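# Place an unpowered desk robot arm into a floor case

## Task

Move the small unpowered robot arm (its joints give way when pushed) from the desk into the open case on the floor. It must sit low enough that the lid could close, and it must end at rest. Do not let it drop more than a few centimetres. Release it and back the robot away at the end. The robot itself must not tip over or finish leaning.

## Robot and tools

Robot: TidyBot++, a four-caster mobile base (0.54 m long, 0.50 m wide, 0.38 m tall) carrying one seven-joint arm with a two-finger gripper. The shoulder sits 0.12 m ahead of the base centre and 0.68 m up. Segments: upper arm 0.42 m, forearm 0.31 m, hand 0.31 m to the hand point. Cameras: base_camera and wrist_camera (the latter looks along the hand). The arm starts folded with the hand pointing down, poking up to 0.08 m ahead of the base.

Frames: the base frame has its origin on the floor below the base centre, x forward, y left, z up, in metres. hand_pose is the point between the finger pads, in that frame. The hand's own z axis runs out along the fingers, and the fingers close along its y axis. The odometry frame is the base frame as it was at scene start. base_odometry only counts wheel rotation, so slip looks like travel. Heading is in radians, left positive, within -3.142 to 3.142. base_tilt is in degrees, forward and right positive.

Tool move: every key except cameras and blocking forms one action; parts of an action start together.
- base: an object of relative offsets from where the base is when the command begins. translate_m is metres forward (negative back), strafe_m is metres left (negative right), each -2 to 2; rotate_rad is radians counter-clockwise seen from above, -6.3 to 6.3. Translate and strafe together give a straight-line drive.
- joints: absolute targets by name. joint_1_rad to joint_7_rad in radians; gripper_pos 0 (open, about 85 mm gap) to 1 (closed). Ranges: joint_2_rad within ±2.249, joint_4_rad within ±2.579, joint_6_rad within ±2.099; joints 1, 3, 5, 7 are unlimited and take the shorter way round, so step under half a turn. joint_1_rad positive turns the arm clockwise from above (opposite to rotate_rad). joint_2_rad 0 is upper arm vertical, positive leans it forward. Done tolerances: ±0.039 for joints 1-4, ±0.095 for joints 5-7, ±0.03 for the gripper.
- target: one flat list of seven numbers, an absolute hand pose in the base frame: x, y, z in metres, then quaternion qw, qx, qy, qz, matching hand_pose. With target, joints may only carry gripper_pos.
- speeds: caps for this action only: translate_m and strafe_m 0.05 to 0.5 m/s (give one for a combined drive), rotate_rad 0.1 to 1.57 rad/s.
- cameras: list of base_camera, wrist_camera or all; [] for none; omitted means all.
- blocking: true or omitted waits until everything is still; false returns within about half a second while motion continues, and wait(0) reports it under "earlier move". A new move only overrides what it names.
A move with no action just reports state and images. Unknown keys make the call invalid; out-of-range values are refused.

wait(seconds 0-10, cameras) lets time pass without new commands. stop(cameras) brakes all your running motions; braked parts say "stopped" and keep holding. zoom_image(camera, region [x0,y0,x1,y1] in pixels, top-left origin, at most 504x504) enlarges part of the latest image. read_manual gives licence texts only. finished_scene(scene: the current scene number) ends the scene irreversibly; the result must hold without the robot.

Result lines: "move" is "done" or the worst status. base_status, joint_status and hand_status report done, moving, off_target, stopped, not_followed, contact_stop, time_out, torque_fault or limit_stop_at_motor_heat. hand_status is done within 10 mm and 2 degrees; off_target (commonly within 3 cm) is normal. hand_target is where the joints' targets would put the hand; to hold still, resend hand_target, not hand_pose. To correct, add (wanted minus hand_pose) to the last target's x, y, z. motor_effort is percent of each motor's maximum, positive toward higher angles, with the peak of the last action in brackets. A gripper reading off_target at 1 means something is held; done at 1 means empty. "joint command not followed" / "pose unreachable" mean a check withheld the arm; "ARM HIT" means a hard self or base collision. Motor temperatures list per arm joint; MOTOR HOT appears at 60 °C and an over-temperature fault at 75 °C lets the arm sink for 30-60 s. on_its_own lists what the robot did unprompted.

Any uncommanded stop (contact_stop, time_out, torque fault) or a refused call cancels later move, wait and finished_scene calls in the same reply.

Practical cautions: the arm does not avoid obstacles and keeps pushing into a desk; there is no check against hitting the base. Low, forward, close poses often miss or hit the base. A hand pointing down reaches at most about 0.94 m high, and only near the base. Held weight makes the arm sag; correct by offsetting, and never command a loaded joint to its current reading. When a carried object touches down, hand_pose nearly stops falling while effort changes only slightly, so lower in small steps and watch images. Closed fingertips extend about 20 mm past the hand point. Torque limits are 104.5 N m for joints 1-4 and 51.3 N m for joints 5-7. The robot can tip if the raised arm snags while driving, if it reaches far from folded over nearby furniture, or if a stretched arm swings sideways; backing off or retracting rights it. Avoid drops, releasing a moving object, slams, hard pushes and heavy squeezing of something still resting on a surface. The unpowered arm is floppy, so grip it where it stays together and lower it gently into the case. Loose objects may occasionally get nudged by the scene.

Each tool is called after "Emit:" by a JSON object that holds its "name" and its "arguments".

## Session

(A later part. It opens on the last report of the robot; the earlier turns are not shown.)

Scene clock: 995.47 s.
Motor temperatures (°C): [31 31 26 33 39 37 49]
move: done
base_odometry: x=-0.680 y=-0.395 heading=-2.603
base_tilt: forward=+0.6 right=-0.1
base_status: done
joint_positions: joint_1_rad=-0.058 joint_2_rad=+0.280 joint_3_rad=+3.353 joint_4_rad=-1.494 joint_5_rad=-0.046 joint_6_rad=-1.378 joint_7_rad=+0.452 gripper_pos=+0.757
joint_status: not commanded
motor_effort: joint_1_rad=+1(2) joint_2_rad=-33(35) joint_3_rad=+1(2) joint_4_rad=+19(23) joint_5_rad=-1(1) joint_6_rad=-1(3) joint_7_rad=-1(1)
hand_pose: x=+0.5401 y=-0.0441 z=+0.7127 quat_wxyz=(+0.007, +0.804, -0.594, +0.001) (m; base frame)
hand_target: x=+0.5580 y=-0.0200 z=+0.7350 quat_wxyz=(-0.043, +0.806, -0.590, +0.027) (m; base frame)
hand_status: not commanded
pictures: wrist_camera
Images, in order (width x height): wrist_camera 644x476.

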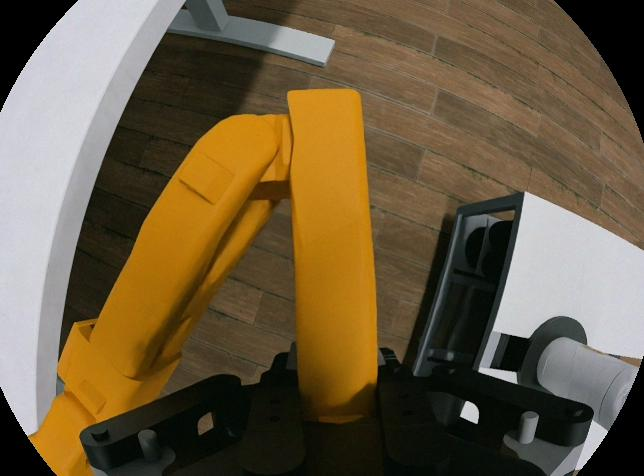

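Emit:
{"name": "move", "arguments": {"base": {"translate_m": 0.03}, "speeds": {"translate_m": 0.06}, "cameras": ["wrist_camera"]}}

Scene clock: 1005.93 s.
Motor temperatures (°C): [31 31 26 33 39 37 49]
move: done
base_odometry: x=-0.706 y=-0.411 heading=-2.604
base_tilt: forward=+0.6 right=-0.1
base_status: done
joint_positions: joint_1_rad=-0.058 joint_2_rad=+0.278 joint_3_rad=+3.353 joint_4_rad=-1.495 joint_5_rad=-0.046 joint_6_rad=-1.375 joint_7_rad=+0.452 gripper_pos=+0.757
joint_status: not commanded
motor_effort: joint_1_rad=+1(2) joint_2_rad=-33(36) joint_3_rad=+1(2) joint_4_rad=+19(22) joint_5_rad=-1(2) joint_6_rad=+0(3) joint_7_rad=-1(1)
hand_pose: x=+0.5407 y=-0.0441 z=+0.7131 quat_wxyz=(+0.006, +0.804, -0.594, +0.003) (m; base frame)
hand_target: x=+0.5580 y=-0.0200 z=+0.7350 quat_wxyz=(-0.043, +0.806, -0.590, +0.027) (m; base frame)
hand_status: not commanded
pictures: wrist_camera
Images, in order (width x height): wrist_camera 644x476.

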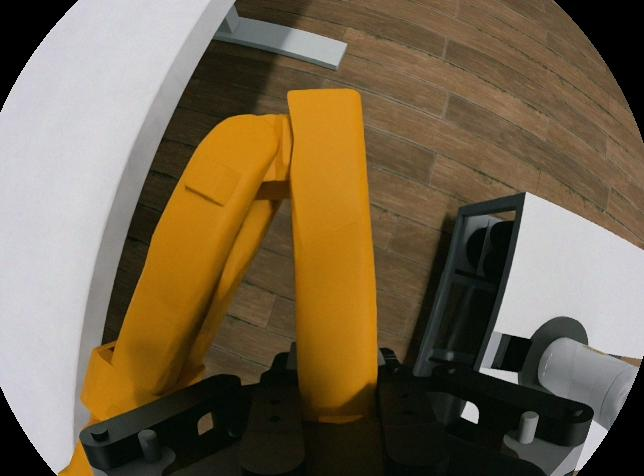

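Emit:
{"name": "move", "arguments": {"base": {"translate_m": -0.35}, "speeds": {"translate_m": 0.25}, "cameras": []}}

Emit:
{"name": "move", "arguments": {"joints": {"joint_7_rad": 3.2}}}

Scene clock: 1026.23 s.
Motor temperatures (°C): [31 31 26 33 39 37 49]
move: done
base_odometry: x=-0.405 y=-0.232 heading=-2.605
base_tilt: forward=+0.6 right=-0.1
base_status: done
joint_positions: joint_1_rad=-0.059 joint_2_rad=+0.274 joint_3_rad=+3.353 joint_4_rad=-1.495 joint_5_rad=-0.048 joint_6_rad=-1.370 joint_7_rad=+0.452 gripper_pos=+0.757
joint_status: not commanded
motor_effort: joint_1_rad=+0(2) joint_2_rad=-33(36) joint_3_rad=+1(2) joint_4_rad=+20(22) joint_5_rad=-1(2) joint_6_rad=+0(2) joint_7_rad=-1(1)
hand_pose: x=+0.5422 y=-0.0436 z=+0.7149 quat_wxyz=(+0.002, +0.804, -0.594, +0.006) (m; base frame)
hand_target: x=+0.5580 y=-0.0200 z=+0.7350 quat_wxyz=(-0.043, +0.806, -0.590, +0.027) (m; base frame)
hand_status: not commanded
pictures: none
No camera images: "cameras" was empty.

Scene clock: 1029.33 s.
Motor temperatures (°C): [31 31 26 33 39 37 49]
move: done
base_odometry: x=-0.405 y=-0.232 heading=-2.605
base_tilt: forward=+0.6 right=-0.1
base_status: not commanded
joint_positions: joint_1_rad=-0.059 joint_2_rad=+0.274 joint_3_rad=+3.353 joint_4_rad=-1.495 joint_5_rad=-0.056 joint_6_rad=-1.370 joint_7_rad=+3.147 gripper_pos=+0.757
joint_status: all done
motor_effort: joint_1_rad=+0(1) joint_2_rad=-32(33) joint_3_rad=+1(2) joint_4_rad=+19(20) joint_5_rad=+1(1) joint_6_rad=-1(2) joint_7_rad=-1(2)
hand_pose: x=+0.5426 y=-0.0412 z=+0.7149 quat_wxyz=(+0.004, +0.758, +0.652, +0.002) (m; base frame)
hand_target: x=+0.5580 y=-0.0200 z=+0.7350 quat_wxyz=(+0.018, +0.734, +0.677, +0.047) (m; base frame)
hand_status: not commanded
pictures: base_camera, wrist_camera
Images, in order (width x height): base_camera 644x364, wrist_camera 644x476.

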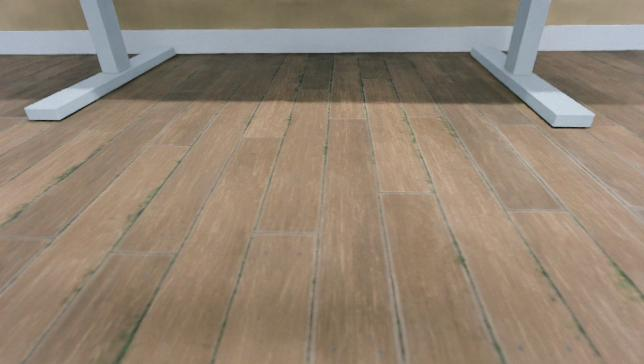

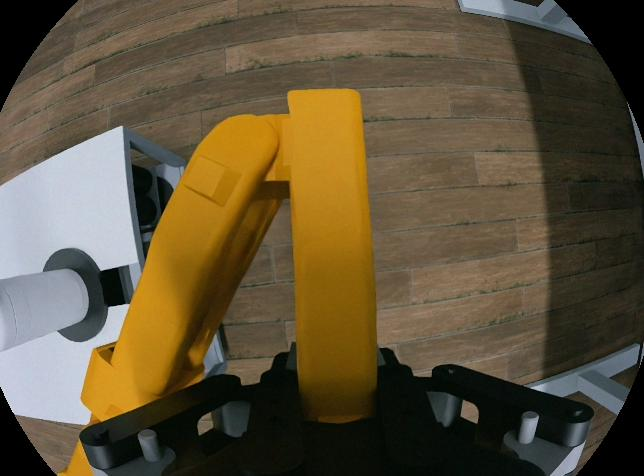

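Emit:
{"name": "move", "arguments": {"joints": {"joint_7_rad": 3.38}, "base": {"translate_m": 0.33}, "speeds": {"translate_m": 0.2}}}

Scene clock: 1043.83 s.
Motor temperatures (°C): [31 31 26 33 39 37 49]
move: done
base_odometry: x=-0.689 y=-0.400 heading=-2.606
base_tilt: forward=+0.6 right=-0.1
base_status: done
joint_positions: joint_1_rad=-0.059 joint_2_rad=+0.273 joint_3_rad=+3.353 joint_4_rad=-1.495 joint_5_rad=-0.059 joint_6_rad=-1.365 joint_7_rad=+3.347 gripper_pos=+0.757
joint_status: all done
motor_effort: joint_1_rad=+1(2) joint_2_rad=-33(36) joint_3_rad=+1(2) joint_4_rad=+19(21) joint_5_rad=+1(2) joint_6_rad=+0(3) joint_7_rad=-1(1)
hand_pose: x=+0.5442 y=-0.0403 z=+0.7152 quat_wxyz=(+0.006, +0.690, +0.724, +0.005) (m; base frame)
hand_target: x=+0.5580 y=-0.0200 z=+0.7350 quat_wxyz=(+0.022, +0.671, +0.740, +0.045) (m; base frame)
hand_status: not commanded
pictures: base_camera, wrist_camera
Images, in order (width x height): base_camera 644x364, wrist_camera 644x476.

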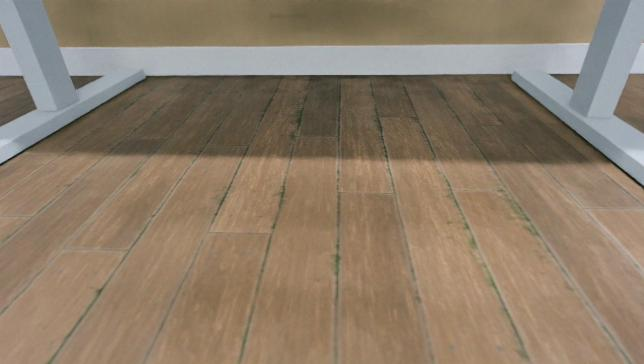

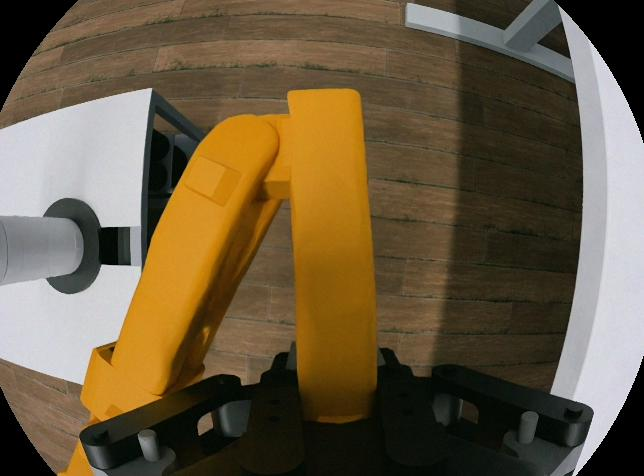

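Emit:
{"name": "move", "arguments": {"base": {"translate_m": 0.06}, "speeds": {"translate_m": 0.08}}}

Scene clock: 1050.97 s.
Motor temperatures (°C): [31 31 26 33 39 37 49]
move: done
base_odometry: x=-0.740 y=-0.431 heading=-2.606
base_tilt: forward=+0.6 right=-0.1
base_status: done
joint_positions: joint_1_rad=-0.059 joint_2_rad=+0.272 joint_3_rad=+3.353 joint_4_rad=-1.507 joint_5_rad=-0.066 joint_6_rad=-1.352 joint_7_rad=+3.347 gripper_pos=+0.757
joint_status: not commanded
motor_effort: joint_1_rad=+0(1) joint_2_rad=-32(34) joint_3_rad=+1(2) joint_4_rad=+20(26) joint_5_rad=+1(3) joint_6_rad=+0(9) joint_7_rad=+0(2)
hand_pose: x=+0.5441 y=-0.0384 z=+0.7121 quat_wxyz=(+0.004, +0.690, +0.723, +0.008) (m; base frame)
hand_target: x=+0.5580 y=-0.0200 z=+0.7350 quat_wxyz=(+0.022, +0.671, +0.740, +0.045) (m; base frame)
hand_status: not commanded
pictures: base_camera, wrist_camera
Images, in order (width x height): base_camera 644x364, wrist_camera 644x476.

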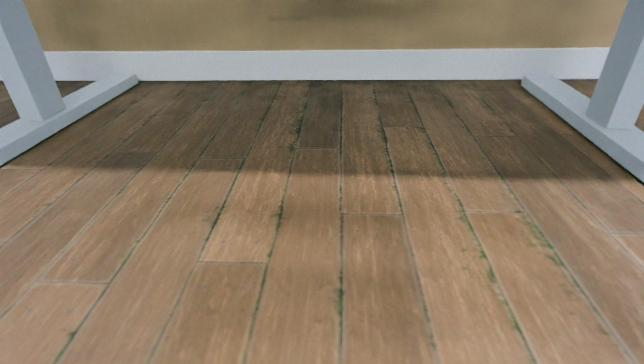

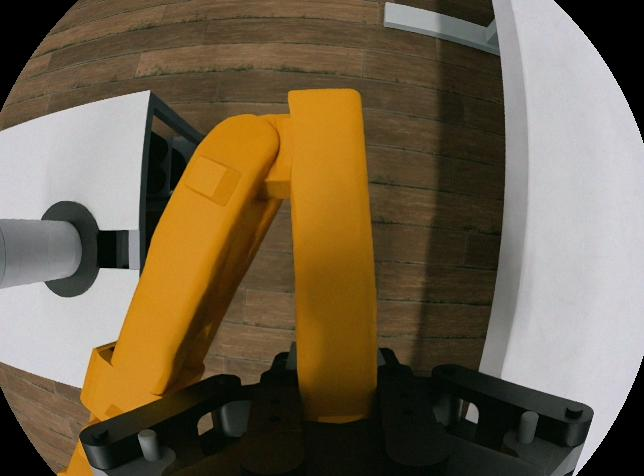

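Emit:
{"name": "move", "arguments": {"base": {"translate_m": 0.025}, "speeds": {"translate_m": 0.06}, "cameras": ["wrist_camera"]}}

Scene clock: 1063.10 s.
Motor temperatures (°C): [31 31 26 33 39 37 49]
move: done
base_odometry: x=-0.762 y=-0.444 heading=-2.606
base_tilt: forward=+0.6 right=-0.1
base_status: done
joint_positions: joint_1_rad=-0.059 joint_2_rad=+0.270 joint_3_rad=+3.353 joint_4_rad=-1.510 joint_5_rad=-0.067 joint_6_rad=-1.355 joint_7_rad=+3.347 gripper_pos=+0.757
joint_status: not commanded
motor_effort: joint_1_rad=+1(1) joint_2_rad=-32(35) joint_3_rad=+1(2) joint_4_rad=+19(25) joint_5_rad=+0(2) joint_6_rad=-1(6) joint_7_rad=+0(1)
hand_pose: x=+0.5424 y=-0.0380 z=+0.7122 quat_wxyz=(+0.003, +0.691, +0.723, +0.008) (m; base frame)
hand_target: x=+0.5580 y=-0.0200 z=+0.7350 quat_wxyz=(+0.022, +0.671, +0.740, +0.045) (m; base frame)
hand_status: not commanded
pictures: wrist_camera
Images, in order (width x height): wrist_camera 644x476.

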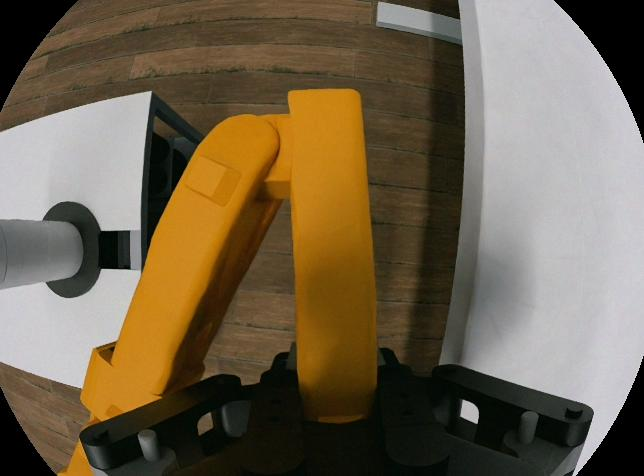

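Emit:
{"name": "move", "arguments": {"base": {"translate_m": -0.45}, "speeds": {"translate_m": 0.25}, "cameras": []}}

Emit:
{"name": "move", "arguments": {"target": [0.56, -0.02, 0.24, 0, 0.707, 0.707, 0]}}

Scene clock: 1073.20 s.
Motor temperatures (°C): [31 31 26 33 39 37 49]
move: done
base_odometry: x=-0.375 y=-0.214 heading=-2.606
base_tilt: forward=+0.6 right=-0.1
base_status: done
joint_positions: joint_1_rad=-0.060 joint_2_rad=+0.268 joint_3_rad=+3.353 joint_4_rad=-1.510 joint_5_rad=-0.068 joint_6_rad=-1.354 joint_7_rad=+3.347 gripper_pos=+0.757
joint_status: not commanded
motor_effort: joint_1_rad=+1(3) joint_2_rad=-32(35) joint_3_rad=+1(3) joint_4_rad=+19(20) joint_5_rad=+1(2) joint_6_rad=+0(4) joint_7_rad=-1(1)
hand_pose: x=+0.5427 y=-0.0372 z=+0.7131 quat_wxyz=(+0.004, +0.690, +0.724, +0.009) (m; base frame)
hand_target: x=+0.5580 y=-0.0200 z=+0.7350 quat_wxyz=(+0.022, +0.671, +0.740, +0.045) (m; base frame)
hand_status: not commanded
pictures: none
No camera images: "cameras" was empty.

Scene clock: 1075.73 s.
Motor temperatures (°C): [31 31 26 33 39 37 49]
move: off_target
base_odometry: x=-0.375 y=-0.214 heading=-2.606
base_tilt: forward=+0.6 right=-0.1
base_status: not commanded
joint_positions: joint_1_rad=+0.149 joint_2_rad=+1.180 joint_3_rad=+2.970 joint_4_rad=-1.781 joint_5_rad=+0.696 joint_6_rad=-0.286 joint_7_rad=+2.566 gripper_pos=+0.757
joint_status: not commanded
motor_effort: joint_1_rad=+0(1) joint_2_rad=-43(49) joint_3_rad=-3(4) joint_4_rad=+2(19) joint_5_rad=+0(3) joint_6_rad=-3(5) joint_7_rad=-1(1)
hand_pose: x=+0.5534 y=-0.0190 z=+0.2281 quat_wxyz=(-0.006, +0.699, +0.715, -0.020) (m; base frame)
hand_target: x=+0.5600 y=-0.0200 z=+0.2400 quat_wxyz=(+0.000, +0.707, +0.707, +0.000) (m; base frame)
hand_status: off_target (0.014 m and 2.8 deg from the pose sent, 0.474 m and 2.9 deg at the start)
pictures: base_camera, wrist_camera
Images, in order (width x height): base_camera 644x364, wrist_camera 644x476.

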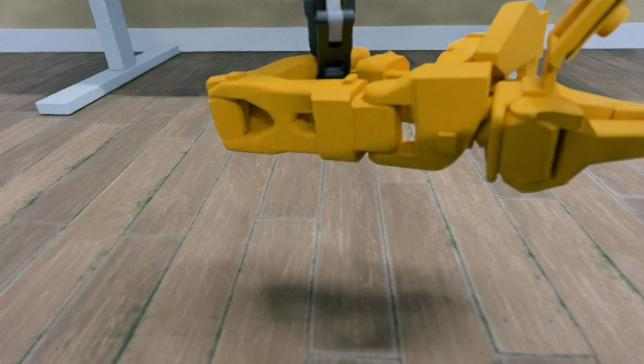

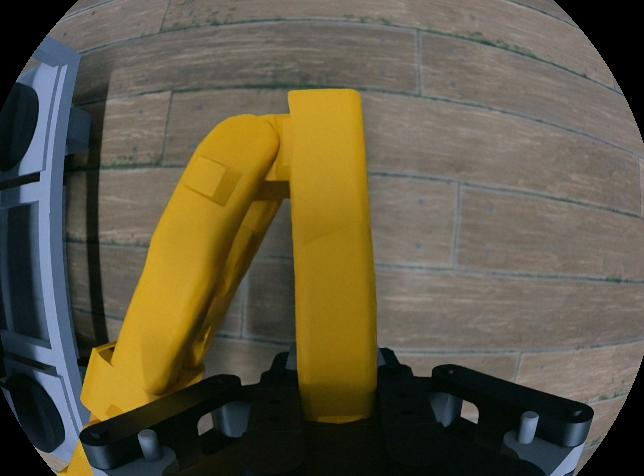

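Emit:
{"name": "zoom_image", "arguments": {"camera": "base_camera", "region": [180, 0, 644, 240]}}

Scaled by 1.086.

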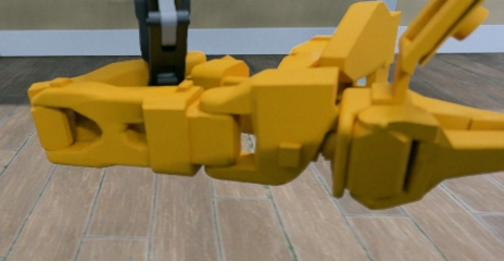

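Emit:
{"name": "move", "arguments": {"target": [0.64, -0.02, 0.24, 0, 0.9659, 0.2588, 0]}}

Scene clock: 1102.83 s.
Motor temperatures (°C): [31 31 26 32 39 37 49]
move: off_target
base_odometry: x=-0.375 y=-0.214 heading=-2.606
base_tilt: forward=+0.6 right=-0.1
base_status: not commanded
joint_positions: joint_1_rad=+0.125 joint_2_rad=+1.226 joint_3_rad=+3.033 joint_4_rad=-1.545 joint_5_rad=+0.261 joint_6_rad=-0.383 joint_7_rad=+2.025 gripper_pos=+0.757
joint_status: not commanded
motor_effort: joint_1_rad=+1(1) joint_2_rad=-49(50) joint_3_rad=-4(4) joint_4_rad=+6(6) joint_5_rad=+0(1) joint_6_rad=-1(3) joint_7_rad=-1(1)
hand_pose: x=+0.6287 y=-0.0263 z=+0.2227 quat_wxyz=(-0.002, +0.954, +0.300, +0.002) (m; base frame)
hand_target: x=+0.6400 y=-0.0200 z=+0.2400 quat_wxyz=(+0.000, +0.966, +0.259, +0.000) (m; base frame)
hand_status: off_target (0.022 m and 4.9 deg from the pose sent, 0.087 m and 61.4 deg at the start)
pictures: base_camera, wrist_camera
Images, in order (width x height): base_camera 644x364, wrist_camera 644x476.

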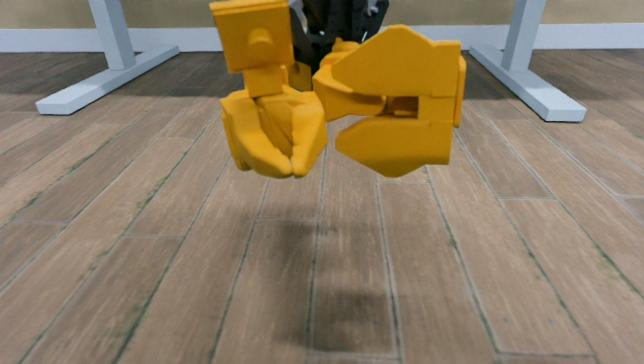

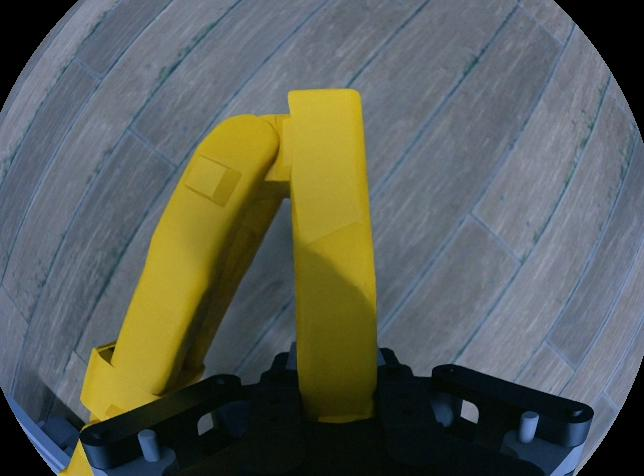

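Emit:
{"name": "zoom_image", "arguments": {"camera": "base_camera", "region": [180, 0, 500, 200]}}

Scaled by 1.575.

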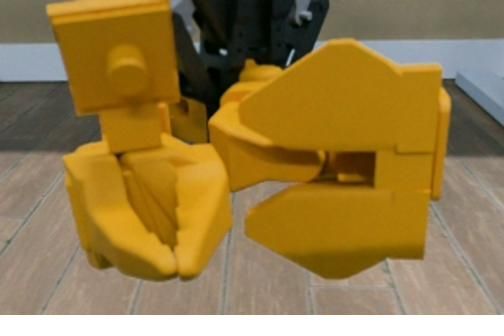

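Emit:
{"name": "move", "arguments": {"target": [0.66, -0.02, 0.15, 0, 0.9659, 0.2588, 0]}}

Emit:
{"name": "zoom_image", "arguments": {"camera": "base_camera", "region": [160, 20, 520, 300]}}

Scene clock: 1145.43 s.
Motor temperatures (°C): [31 32 26 32 39 37 49]
move: off_target
base_odometry: x=-0.375 y=-0.214 heading=-2.606
base_tilt: forward=+0.6 right=-0.1
base_status: not commanded
joint_positions: joint_1_rad=+0.116 joint_2_rad=+1.460 joint_3_rad=+3.042 joint_4_rad=-1.344 joint_5_rad=+0.258 joint_6_rad=-0.383 joint_7_rad=+2.023 gripper_pos=+0.757
joint_status: not commanded
motor_effort: joint_1_rad=+0(1) joint_2_rad=-50(54) joint_3_rad=-3(4) joint_4_rad=+4(6) joint_5_rad=-1(1) joint_6_rad=-2(3) joint_7_rad=+0(1)
hand_pose: x=+0.6308 y=-0.0267 z=+0.1236 quat_wxyz=(-0.008, +0.957, +0.291, -0.015) (m; base frame)
hand_target: x=+0.6600 y=-0.0200 z=+0.1500 quat_wxyz=(+0.000, +0.966, +0.259, +0.000) (m; base frame)
hand_status: off_target (0.040 m and 4.3 deg from the pose sent, 0.079 m and 4.9 deg at the start)
pictures: base_camera, wrist_camera
Images, in order (width x height): base_camera 644x364, wrist_camera 644x476.

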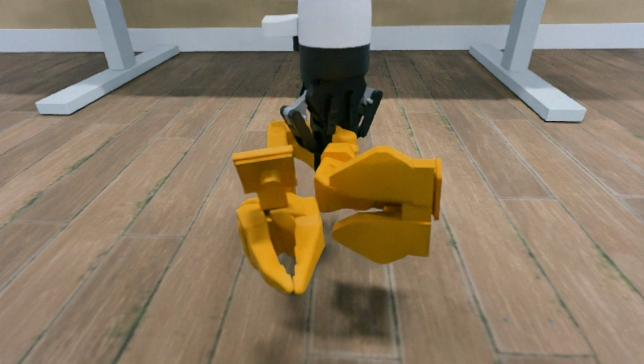

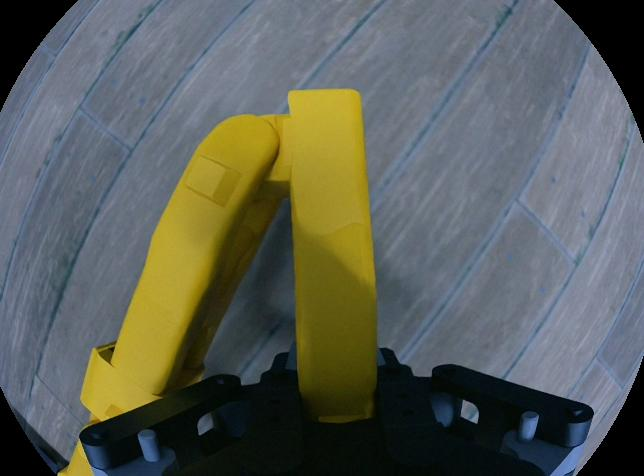

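Scaled by 1.400.

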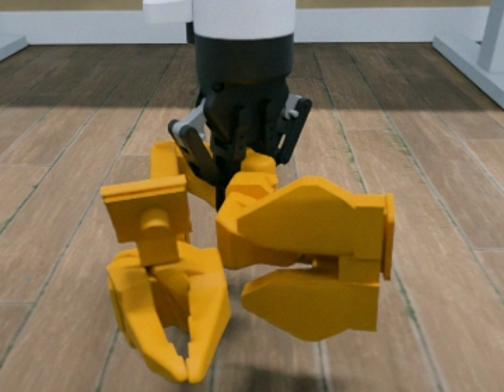

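Emit:
{"name": "move", "arguments": {"target": [0.58, 0.0, 0.5, 0, 1, 0, 0], "base": {"rotate_rad": -1.221}, "speeds": {"rotate_rad": 0.8}, "cameras": ["base_camera"]}}

Emit:
{"name": "move", "arguments": {"base": {"translate_m": -0.941, "strafe_m": -2.0}, "cameras": ["base_camera"]}}

Scene clock: 1208.10 s.
Motor temperatures (°C): [31 33 26 32 39 37 49]
move: off_target
base_odometry: x=-0.375 y=-0.214 heading=+2.456
base_tilt: forward=+0.6 right=-0.1
base_status: done
joint_positions: joint_1_rad=+0.013 joint_2_rad=+0.641 joint_3_rad=+3.157 joint_4_rad=-1.733 joint_5_rad=+0.039 joint_6_rad=-0.749 joint_7_rad=+1.640 gripper_pos=+0.757
joint_status: not commanded
motor_effort: joint_1_rad=+0(7) joint_2_rad=-41(54) joint_3_rad=-1(4) joint_4_rad=+13(14) joint_5_rad=+0(2) joint_6_rad=+0(4) joint_7_rad=-1(1)
hand_pose: x=+0.5944 y=-0.0209 z=+0.4817 quat_wxyz=(+0.018, +0.999, +0.036, +0.008) (m; base frame)
hand_target: x=+0.5800 y=+0.0000 z=+0.5000 quat_wxyz=(+0.000, +1.000, +0.000, +0.000) (m; base frame)
hand_status: off_target (0.031 m and 4.7 deg from the pose sent, 0.381 m and 33.9 deg at the start)
pictures: base_camera
Images, in order (width x height): base_camera 644x364.

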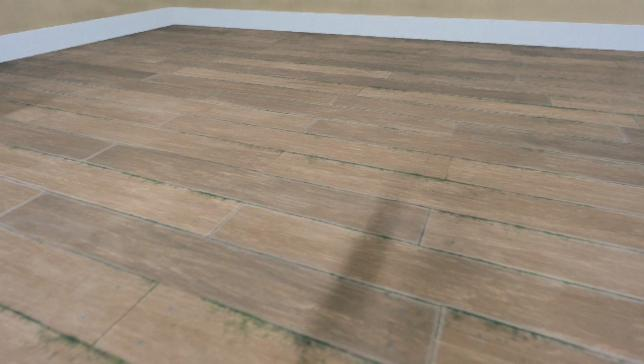

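Scene clock: 1213.53 s.
Motor temperatures (°C): [31 33 26 32 39 37 49]
move: done
base_odometry: x=+1.620 y=+0.738 heading=+2.455
base_tilt: forward=+0.6 right=-0.1
base_status: done
joint_positions: joint_1_rad=+0.001 joint_2_rad=+0.640 joint_3_rad=+3.158 joint_4_rad=-1.738 joint_5_rad=+0.034 joint_6_rad=-0.754 joint_7_rad=+1.638 gripper_pos=+0.757
joint_status: not commanded
motor_effort: joint_1_rad=+1(4) joint_2_rad=-41(42) joint_3_rad=-1(3) joint_4_rad=+12(14) joint_5_rad=+1(1) joint_6_rad=+0(3) joint_7_rad=-1(1)
hand_pose: x=+0.5908 y=-0.0144 z=+0.4810 quat_wxyz=(+0.017, +0.999, +0.039, +0.004) (m; base frame)
hand_target: x=+0.5800 y=+0.0000 z=+0.5000 quat_wxyz=(+0.000, +1.000, +0.000, +0.000) (m; base frame)
hand_status: not commanded
pictures: base_camera
Images, in order (width x height): base_camera 644x364.

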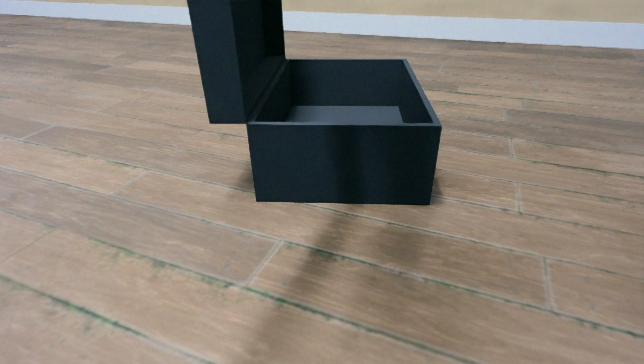

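Emit:
{"name": "zoom_image", "arguments": {"camera": "base_camera", "region": [160, 0, 480, 220]}}

Scaled by 1.575.

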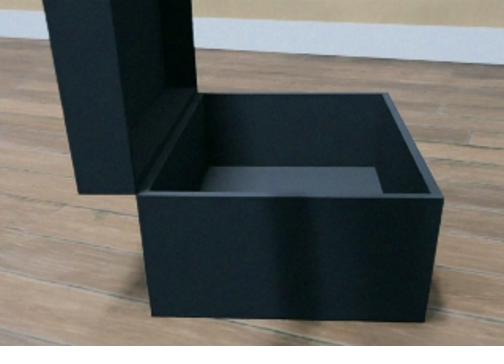

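Emit:
{"name": "move", "arguments": {"base": {"translate_m": 0.375, "strafe_m": -0.07}, "speeds": {"translate_m": 0.2}, "target": [0.61, 0.0, 0.42, 0, 0.9988, -0.0488, 0]}}

Scene clock: 1237.03 s.
Motor temperatures (°C): [31 33 26 32 39 37 49]
move: off_target
base_odometry: x=+1.374 y=+1.030 heading=+2.455
base_tilt: forward=+0.6 right=-0.1
base_status: done
joint_positions: joint_1_rad=+0.000 joint_2_rad=+0.826 joint_3_rad=+3.166 joint_4_rad=-1.717 joint_5_rad=+0.008 joint_6_rad=-0.681 joint_7_rad=+1.561 gripper_pos=+0.758
joint_status: not commanded
motor_effort: joint_1_rad=+1(2) joint_2_rad=-43(46) joint_3_rad=-1(2) joint_4_rad=+10(15) joint_5_rad=-1(2) joint_6_rad=-2(4) joint_7_rad=+0(3)
hand_pose: x=+0.5799 y=-0.0126 z=+0.3968 quat_wxyz=(+0.011, +0.999, -0.010, -0.041) (m; base frame)
hand_target: x=+0.6100 y=+0.0000 z=+0.4200 quat_wxyz=(+0.000, +0.999, -0.049, +0.000) (m; base frame)
hand_status: off_target (0.040 m and 6.6 deg from the pose sent, 0.066 m and 10.3 deg at the start)
pictures: base_camera, wrist_camera
Images, in order (width x height): base_camera 644x364, wrist_camera 644x476.

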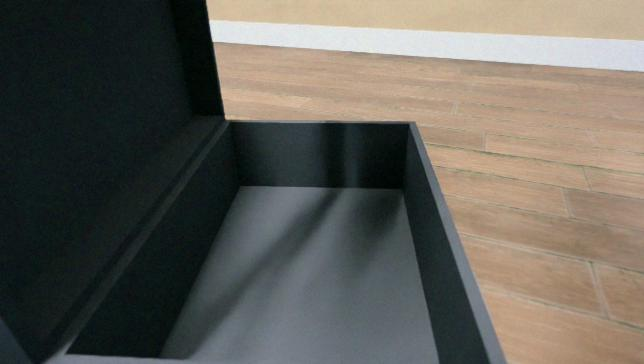

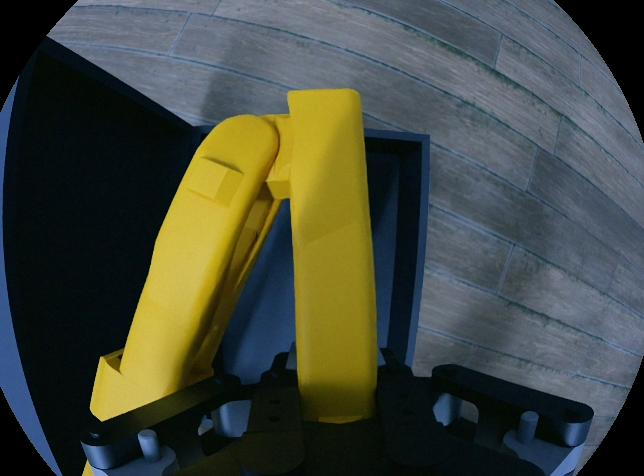

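Emit:
{"name": "move", "arguments": {"target": [0.635, -0.015, 0.28, 0, 0.9985, -0.04, 0.035]}}

Emit:
{"name": "zoom_image", "arguments": {"camera": "base_camera", "region": [100, 0, 500, 364]}}

Scene clock: 1273.13 s.
Motor temperatures (°C): [31 33 26 32 39 37 49]
move: off_target
base_odometry: x=+1.374 y=+1.030 heading=+2.455
base_tilt: forward=+0.6 right=-0.1
base_status: not commanded
joint_positions: joint_1_rad=+0.000 joint_2_rad=+1.122 joint_3_rad=+3.166 joint_4_rad=-1.688 joint_5_rad=+0.008 joint_6_rad=-0.367 joint_7_rad=+1.561 gripper_pos=+0.758
joint_status: not commanded
motor_effort: joint_1_rad=+0(1) joint_2_rad=-46(49) joint_3_rad=-1(1) joint_4_rad=+5(10) joint_5_rad=+0(1) joint_6_rad=-2(4) joint_7_rad=+0(1)
hand_pose: x=+0.5895 y=-0.0135 z=+0.2560 quat_wxyz=(+0.012, +1.000, -0.006, -0.018) (m; base frame)
hand_target: x=+0.6350 y=-0.0150 z=+0.2800 quat_wxyz=(+0.000, +0.999, -0.040, +0.035) (m; base frame)
hand_status: off_target (0.051 m and 7.3 deg from the pose sent, 0.129 m and 9.5 deg at the start)
pictures: base_camera, wrist_camera
Images, in order (width x height): base_camera 644x364, wrist_camera 644x476.

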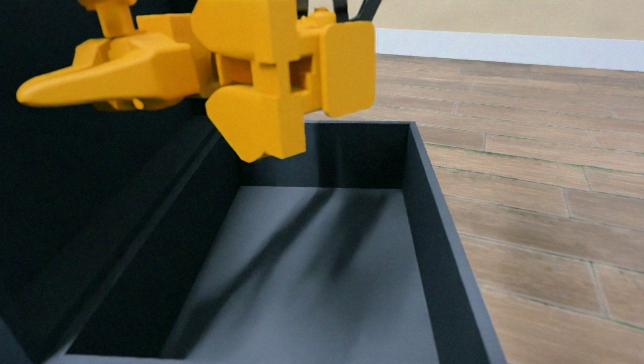

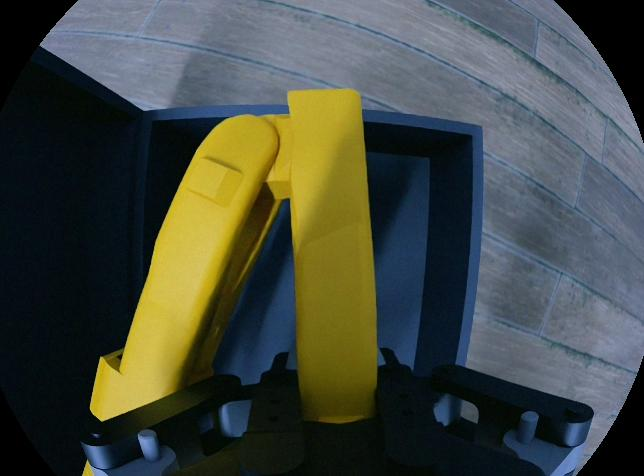

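Scaled by 1.260.

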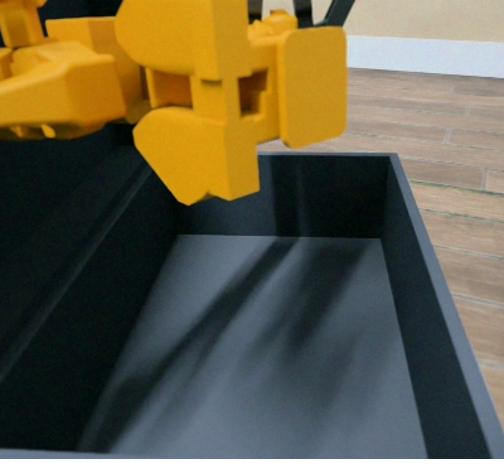

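Emit:
{"name": "move", "arguments": {"target": [0.662, -0.026, 0.21, -0.012, 0.9955, 0.0785, 0.05]}}

Emit:
{"name": "zoom_image", "arguments": {"camera": "base_camera", "region": [100, 0, 500, 364]}}

Scene clock: 1306.57 s.
Motor temperatures (°C): [31 33 26 32 39 37 49]
move: off_target
base_odometry: x=+1.374 y=+1.030 heading=+2.455
base_tilt: forward=+0.6 right=-0.1
base_status: not commanded
joint_positions: joint_1_rad=+0.088 joint_2_rad=+1.300 joint_3_rad=+3.099 joint_4_rad=-1.542 joint_5_rad=+0.038 joint_6_rad=-0.308 joint_7_rad=+1.694 gripper_pos=+0.758
joint_status: not commanded
motor_effort: joint_1_rad=+0(1) joint_2_rad=-48(51) joint_3_rad=-3(3) joint_4_rad=+4(6) joint_5_rad=+0(1) joint_6_rad=-1(3) joint_7_rad=+0(1)
hand_pose: x=+0.6144 y=-0.0197 z=+0.1835 quat_wxyz=(-0.015, +0.999, +0.042, -0.002) (m; base frame)
hand_target: x=+0.6620 y=-0.0260 z=+0.2100 quat_wxyz=(-0.012, +0.996, +0.079, +0.050) (m; base frame)
hand_status: off_target (0.055 m and 7.4 deg from the pose sent, 0.087 m and 12.8 deg at the start)
pictures: base_camera, wrist_camera
Images, in order (width x height): base_camera 644x364, wrist_camera 644x476.

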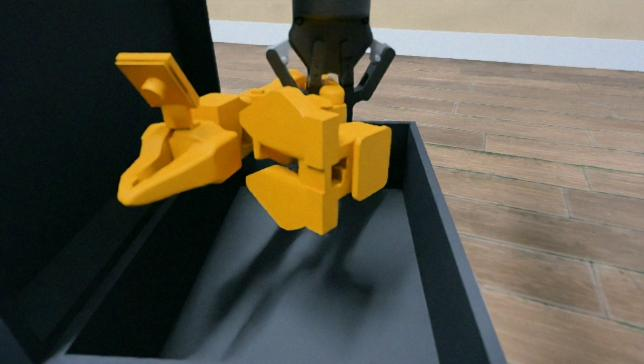

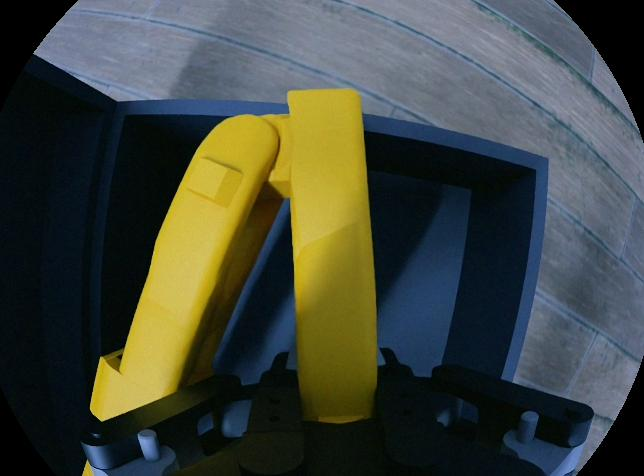

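Scaled by 1.260.

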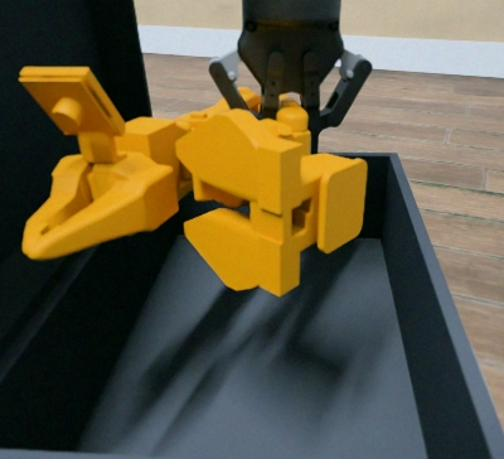

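Emit:
{"name": "move", "arguments": {"target": [0.662, -0.03, 0.15, -0.02, 0.987, 0.156, 0.048]}}

Emit:
{"name": "zoom_image", "arguments": {"camera": "base_camera", "region": [100, 0, 500, 364]}}

Scene clock: 1331.40 s.
Motor temperatures (°C): [31 33 26 32 39 37 49]
move: off_target
base_odometry: x=+1.374 y=+1.030 heading=+2.455
base_tilt: forward=+0.6 right=-0.1
base_status: not commanded
joint_positions: joint_1_rad=+0.132 joint_2_rad=+1.442 joint_3_rad=+3.055 joint_4_rad=-1.435 joint_5_rad=+0.115 joint_6_rad=-0.284 joint_7_rad=+1.818 gripper_pos=+0.758
joint_status: not commanded
motor_effort: joint_1_rad=+1(1) joint_2_rad=-49(52) joint_3_rad=-4(4) joint_4_rad=+3(6) joint_5_rad=-1(1) joint_6_rad=-2(3) joint_7_rad=+0(1)
hand_pose: x=+0.6137 y=-0.0208 z=+0.1238 quat_wxyz=(-0.028, +0.993, +0.118, -0.002) (m; base frame)
hand_target: x=+0.6620 y=-0.0300 z=+0.1500 quat_wxyz=(-0.020, +0.986, +0.156, +0.048) (m; base frame)
hand_status: off_target (0.056 m and 7.3 deg from the pose sent, 0.059 m and 14.4 deg at the start)
pictures: base_camera, wrist_camera
Images, in order (width x height): base_camera 644x364, wrist_camera 644x476.

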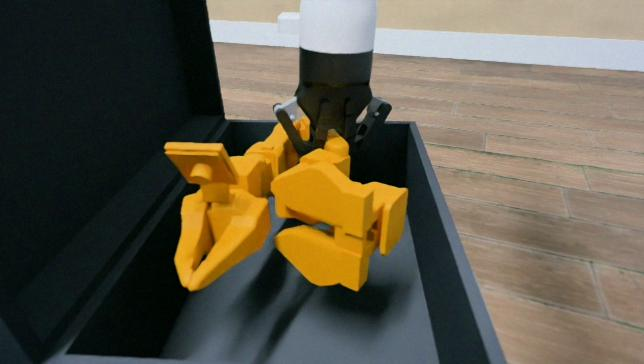

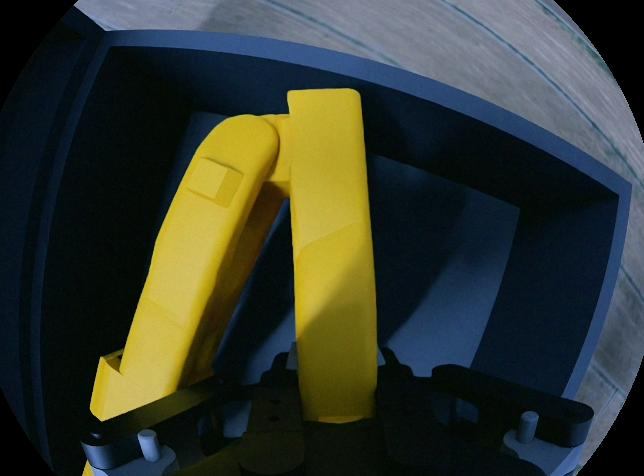

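Scaled by 1.260.

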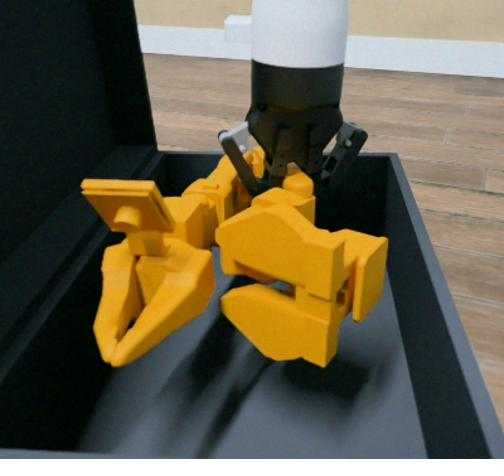

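Emit:
{"name": "move", "arguments": {"target": [0.662, -0.03, 0.105, -0.02, 0.987, 0.156, 0.048], "cameras": []}}

Emit:
{"name": "move", "arguments": {"target": [0.662, -0.03, 0.085, -0.02, 0.987, 0.156, 0.048], "cameras": ["base_camera"]}}

Scene clock: 1344.27 s.
Motor temperatures (°C): [31 33 26 32 39 37 49]
move: off_target
base_odometry: x=+1.374 y=+1.030 heading=+2.455
base_tilt: forward=+0.6 right=-0.1
base_status: not commanded
joint_positions: joint_1_rad=+0.132 joint_2_rad=+1.543 joint_3_rad=+3.055 joint_4_rad=-1.350 joint_5_rad=+0.122 joint_6_rad=-0.266 joint_7_rad=+1.820 gripper_pos=+0.758
joint_status: not commanded
motor_effort: joint_1_rad=+1(1) joint_2_rad=-49(52) joint_3_rad=-3(4) joint_4_rad=+3(5) joint_5_rad=-1(1) joint_6_rad=-1(3) joint_7_rad=-1(1)
hand_pose: x=+0.6134 y=-0.0209 z=+0.0801 quat_wxyz=(-0.028, +0.993, +0.119, -0.001) (m; base frame)
hand_target: x=+0.6620 y=-0.0300 z=+0.1050 quat_wxyz=(-0.020, +0.986, +0.156, +0.048) (m; base frame)
hand_status: off_target (0.055 m and 7.1 deg from the pose sent, 0.053 m and 7.3 deg at the start)
pictures: none
No camera images: "cameras" was empty.

Scene clock: 1345.07 s.
Motor temperatures (°C): [31 33 26 32 39 37 49]
move: off_target
base_odometry: x=+1.374 y=+1.030 heading=+2.455
base_tilt: forward=+0.6 right=-0.1
base_status: not commanded
joint_positions: joint_1_rad=+0.132 joint_2_rad=+1.582 joint_3_rad=+3.055 joint_4_rad=-1.304 joint_5_rad=+0.123 joint_6_rad=-0.262 joint_7_rad=+1.823 gripper_pos=+0.758
joint_status: not commanded
motor_effort: joint_1_rad=+0(1) joint_2_rad=-49(51) joint_3_rad=-4(4) joint_4_rad=+3(4) joint_5_rad=+1(1) joint_6_rad=-2(3) joint_7_rad=-1(1)
hand_pose: x=+0.6191 y=-0.0218 z=+0.0642 quat_wxyz=(-0.027, +0.993, +0.119, +0.004) (m; base frame)
hand_target: x=+0.6620 y=-0.0300 z=+0.0850 quat_wxyz=(-0.020, +0.986, +0.156, +0.048) (m; base frame)
hand_status: off_target (0.048 m and 6.6 deg from the pose sent, 0.050 m and 7.1 deg at the start)
pictures: base_camera
Images, in order (width x height): base_camera 644x364.

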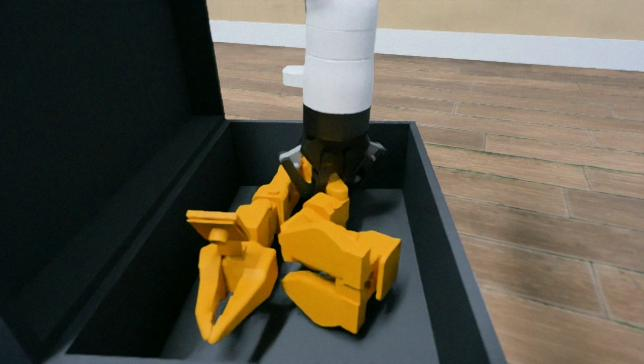

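Emit:
{"name": "move", "arguments": {"target": [0.662, -0.03, 0.075, -0.02, 0.987, 0.156, 0.048], "cameras": []}}

Emit:
{"name": "move", "arguments": {"target": [0.662, -0.03, 0.065, -0.02, 0.987, 0.156, 0.048], "cameras": []}}

Emit:
{"name": "move", "arguments": {"target": [0.662, -0.03, 0.057, -0.02, 0.987, 0.156, 0.048], "cameras": ["base_camera"]}}

Scene clock: 1352.60 s.
Motor temperatures (°C): [31 33 26 32 39 37 49]
move: off_target
base_odometry: x=+1.374 y=+1.030 heading=+2.455
base_tilt: forward=+0.6 right=-0.1
base_status: not commanded
joint_positions: joint_1_rad=+0.132 joint_2_rad=+1.603 joint_3_rad=+3.055 joint_4_rad=-1.282 joint_5_rad=+0.123 joint_6_rad=-0.261 joint_7_rad=+1.826 gripper_pos=+0.758
joint_status: not commanded
motor_effort: joint_1_rad=+1(1) joint_2_rad=-47(50) joint_3_rad=-3(4) joint_4_rad=+3(4) joint_5_rad=+0(1) joint_6_rad=-1(2) joint_7_rad=-1(1)
hand_pose: x=+0.6205 y=-0.0222 z=+0.0558 quat_wxyz=(-0.027, +0.992, +0.119, +0.006) (m; base frame)
hand_target: x=+0.6620 y=-0.0300 z=+0.0750 quat_wxyz=(-0.020, +0.986, +0.156, +0.048) (m; base frame)
hand_status: off_target (0.046 m and 6.5 deg from the pose sent, 0.045 m and 6.6 deg at the start)
pictures: none
No camera images: "cameras" was empty.

Scene clock: 1353.20 s.
Motor temperatures (°C): [31 33 26 32 39 37 49]
move: off_target
base_odometry: x=+1.374 y=+1.030 heading=+2.455
base_tilt: forward=+0.6 right=-0.1
base_status: not commanded
joint_positions: joint_1_rad=+0.132 joint_2_rad=+1.607 joint_3_rad=+3.055 joint_4_rad=-1.274 joint_5_rad=+0.123 joint_6_rad=-0.265 joint_7_rad=+1.828 gripper_pos=+0.758
joint_status: not commanded
motor_effort: joint_1_rad=+0(1) joint_2_rad=-44(48) joint_3_rad=-3(4) joint_4_rad=+6(7) joint_5_rad=+0(1) joint_6_rad=+4(5) joint_7_rad=+0(1)
hand_pose: x=+0.6210 y=-0.0221 z=+0.0543 quat_wxyz=(-0.027, +0.992, +0.120, +0.005) (m; base frame)
hand_target: x=+0.6620 y=-0.0300 z=+0.0650 quat_wxyz=(-0.020, +0.986, +0.156, +0.048) (m; base frame)
hand_status: off_target (0.043 m and 6.5 deg from the pose sent, 0.043 m and 6.5 deg at the start)
pictures: none
No camera images: "cameras" was empty.

Scene clock: 1353.93 s.
Motor temperatures (°C): [31 33 26 32 39 37 49]
move: off_target
base_odometry: x=+1.374 y=+1.030 heading=+2.455
base_tilt: forward=+0.6 right=-0.1
base_status: not commanded
joint_positions: joint_1_rad=+0.132 joint_2_rad=+1.613 joint_3_rad=+3.049 joint_4_rad=-1.262 joint_5_rad=+0.123 joint_6_rad=-0.271 joint_7_rad=+1.829 gripper_pos=+0.758
joint_status: not commanded
motor_effort: joint_1_rad=+1(1) joint_2_rad=-43(45) joint_3_rad=-2(3) joint_4_rad=+7(8) joint_5_rad=+1(1) joint_6_rad=+5(8) joint_7_rad=+0(1)
hand_pose: x=+0.6233 y=-0.0190 z=+0.0525 quat_wxyz=(-0.029, +0.992, +0.120, +0.006) (m; base frame)
hand_target: x=+0.6620 y=-0.0300 z=+0.0570 quat_wxyz=(-0.020, +0.986, +0.156, +0.048) (m; base frame)
hand_status: off_target (0.041 m and 6.4 deg from the pose sent, 0.042 m and 6.5 deg at the start)
pictures: base_camera
Images, in order (width x height): base_camera 644x364.

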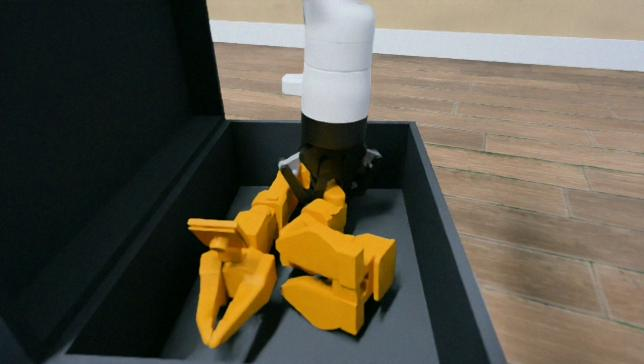

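Emit:
{"name": "move", "arguments": {"target": [0.658, -0.03, 0.047, -0.02, 0.987, 0.156, 0.04], "cameras": []}}

Emit:
{"name": "zoom_image", "arguments": {"camera": "base_camera", "region": [150, 100, 450, 364]}}

Scene clock: 1359.87 s.
Motor temperatures (°C): [31 33 26 32 39 37 49]
move: off_target
base_odometry: x=+1.374 y=+1.030 heading=+2.455
base_tilt: forward=+0.6 right=-0.1
base_status: not commanded
joint_positions: joint_1_rad=+0.132 joint_2_rad=+1.625 joint_3_rad=+3.044 joint_4_rad=-1.238 joint_5_rad=+0.123 joint_6_rad=-0.290 joint_7_rad=+1.832 gripper_pos=+0.758
joint_status: not commanded
motor_effort: joint_1_rad=+0(2) joint_2_rad=-41(43) joint_3_rad=-3(3) joint_4_rad=+8(9) joint_5_rad=+1(2) joint_6_rad=+6(8) joint_7_rad=+0(1)
hand_pose: x=+0.6253 y=-0.0172 z=+0.0490 quat_wxyz=(-0.031, +0.992, +0.121, +0.004) (m; base frame)
hand_target: x=+0.6580 y=-0.0300 z=+0.0470 quat_wxyz=(-0.020, +0.987, +0.156, +0.040) (m; base frame)
hand_status: off_target (0.035 m and 6.0 deg from the pose sent, 0.037 m and 5.8 deg at the start)
pictures: none
No camera images: "cameras" was empty.

Scaled by 1.680.

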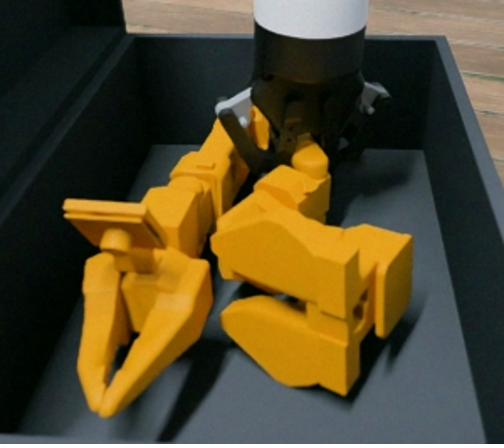

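Emit:
{"name": "move", "arguments": {"target": [0.652, -0.03, 0.034, -0.02, 0.987, 0.156, 0.033], "cameras": []}}

Emit:
{"name": "move", "arguments": {"target": [0.648, -0.03, 0.026, -0.02, 0.987, 0.156, 0.026], "cameras": []}}

Emit:
{"name": "zoom_image", "arguments": {"camera": "base_camera", "region": [150, 100, 450, 364]}}

Scene clock: 1367.73 s.
Motor temperatures (°C): [31 33 26 32 39 37 49]
move: off_target
base_odometry: x=+1.374 y=+1.030 heading=+2.455
base_tilt: forward=+0.6 right=-0.1
base_status: not commanded
joint_positions: joint_1_rad=+0.132 joint_2_rad=+1.629 joint_3_rad=+3.043 joint_4_rad=-1.226 joint_5_rad=+0.123 joint_6_rad=-0.305 joint_7_rad=+1.837 gripper_pos=+0.758
joint_status: not commanded
motor_effort: joint_1_rad=+1(2) joint_2_rad=-37(42) joint_3_rad=+0(3) joint_4_rad=+11(12) joint_5_rad=+1(2) joint_6_rad=+8(9) joint_7_rad=-1(1)
hand_pose: x=+0.6253 y=-0.0176 z=+0.0481 quat_wxyz=(-0.032, +0.992, +0.123, +0.000) (m; base frame)
hand_target: x=+0.6520 y=-0.0300 z=+0.0340 quat_wxyz=(-0.020, +0.987, +0.156, +0.033) (m; base frame)
hand_status: off_target (0.033 m and 5.5 deg from the pose sent, 0.033 m and 5.4 deg at the start)
pictures: none
No camera images: "cameras" was empty.

Scene clock: 1368.33 s.
Motor temperatures (°C): [31 33 26 32 39 37 49]
move: off_target
base_odometry: x=+1.374 y=+1.030 heading=+2.455
base_tilt: forward=+0.6 right=-0.1
base_status: not commanded
joint_positions: joint_1_rad=+0.132 joint_2_rad=+1.632 joint_3_rad=+3.042 joint_4_rad=-1.208 joint_5_rad=+0.123 joint_6_rad=-0.318 joint_7_rad=+1.844 gripper_pos=+0.758
joint_status: not commanded
motor_effort: joint_1_rad=+1(2) joint_2_rad=-35(37) joint_3_rad=+0(2) joint_4_rad=+12(13) joint_5_rad=+1(2) joint_6_rad=+9(10) joint_7_rad=-1(1)
hand_pose: x=+0.6298 y=-0.0179 z=+0.0478 quat_wxyz=(-0.032, +0.992, +0.126, +0.001) (m; base frame)
hand_target: x=+0.6480 y=-0.0300 z=+0.0260 quat_wxyz=(-0.020, +0.987, +0.156, +0.026) (m; base frame)
hand_status: off_target (0.031 m and 4.7 deg from the pose sent, 0.034 m and 5.0 deg at the start)
pictures: none
No camera images: "cameras" was empty.

Scaled by 1.680.

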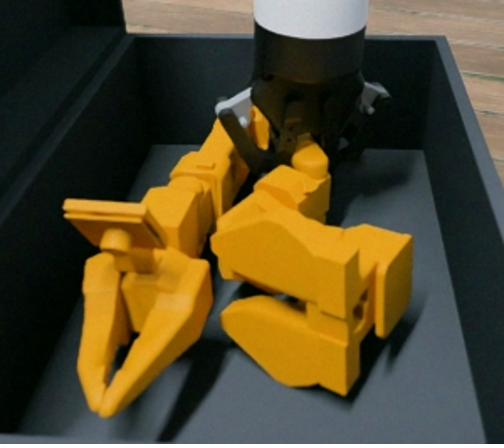

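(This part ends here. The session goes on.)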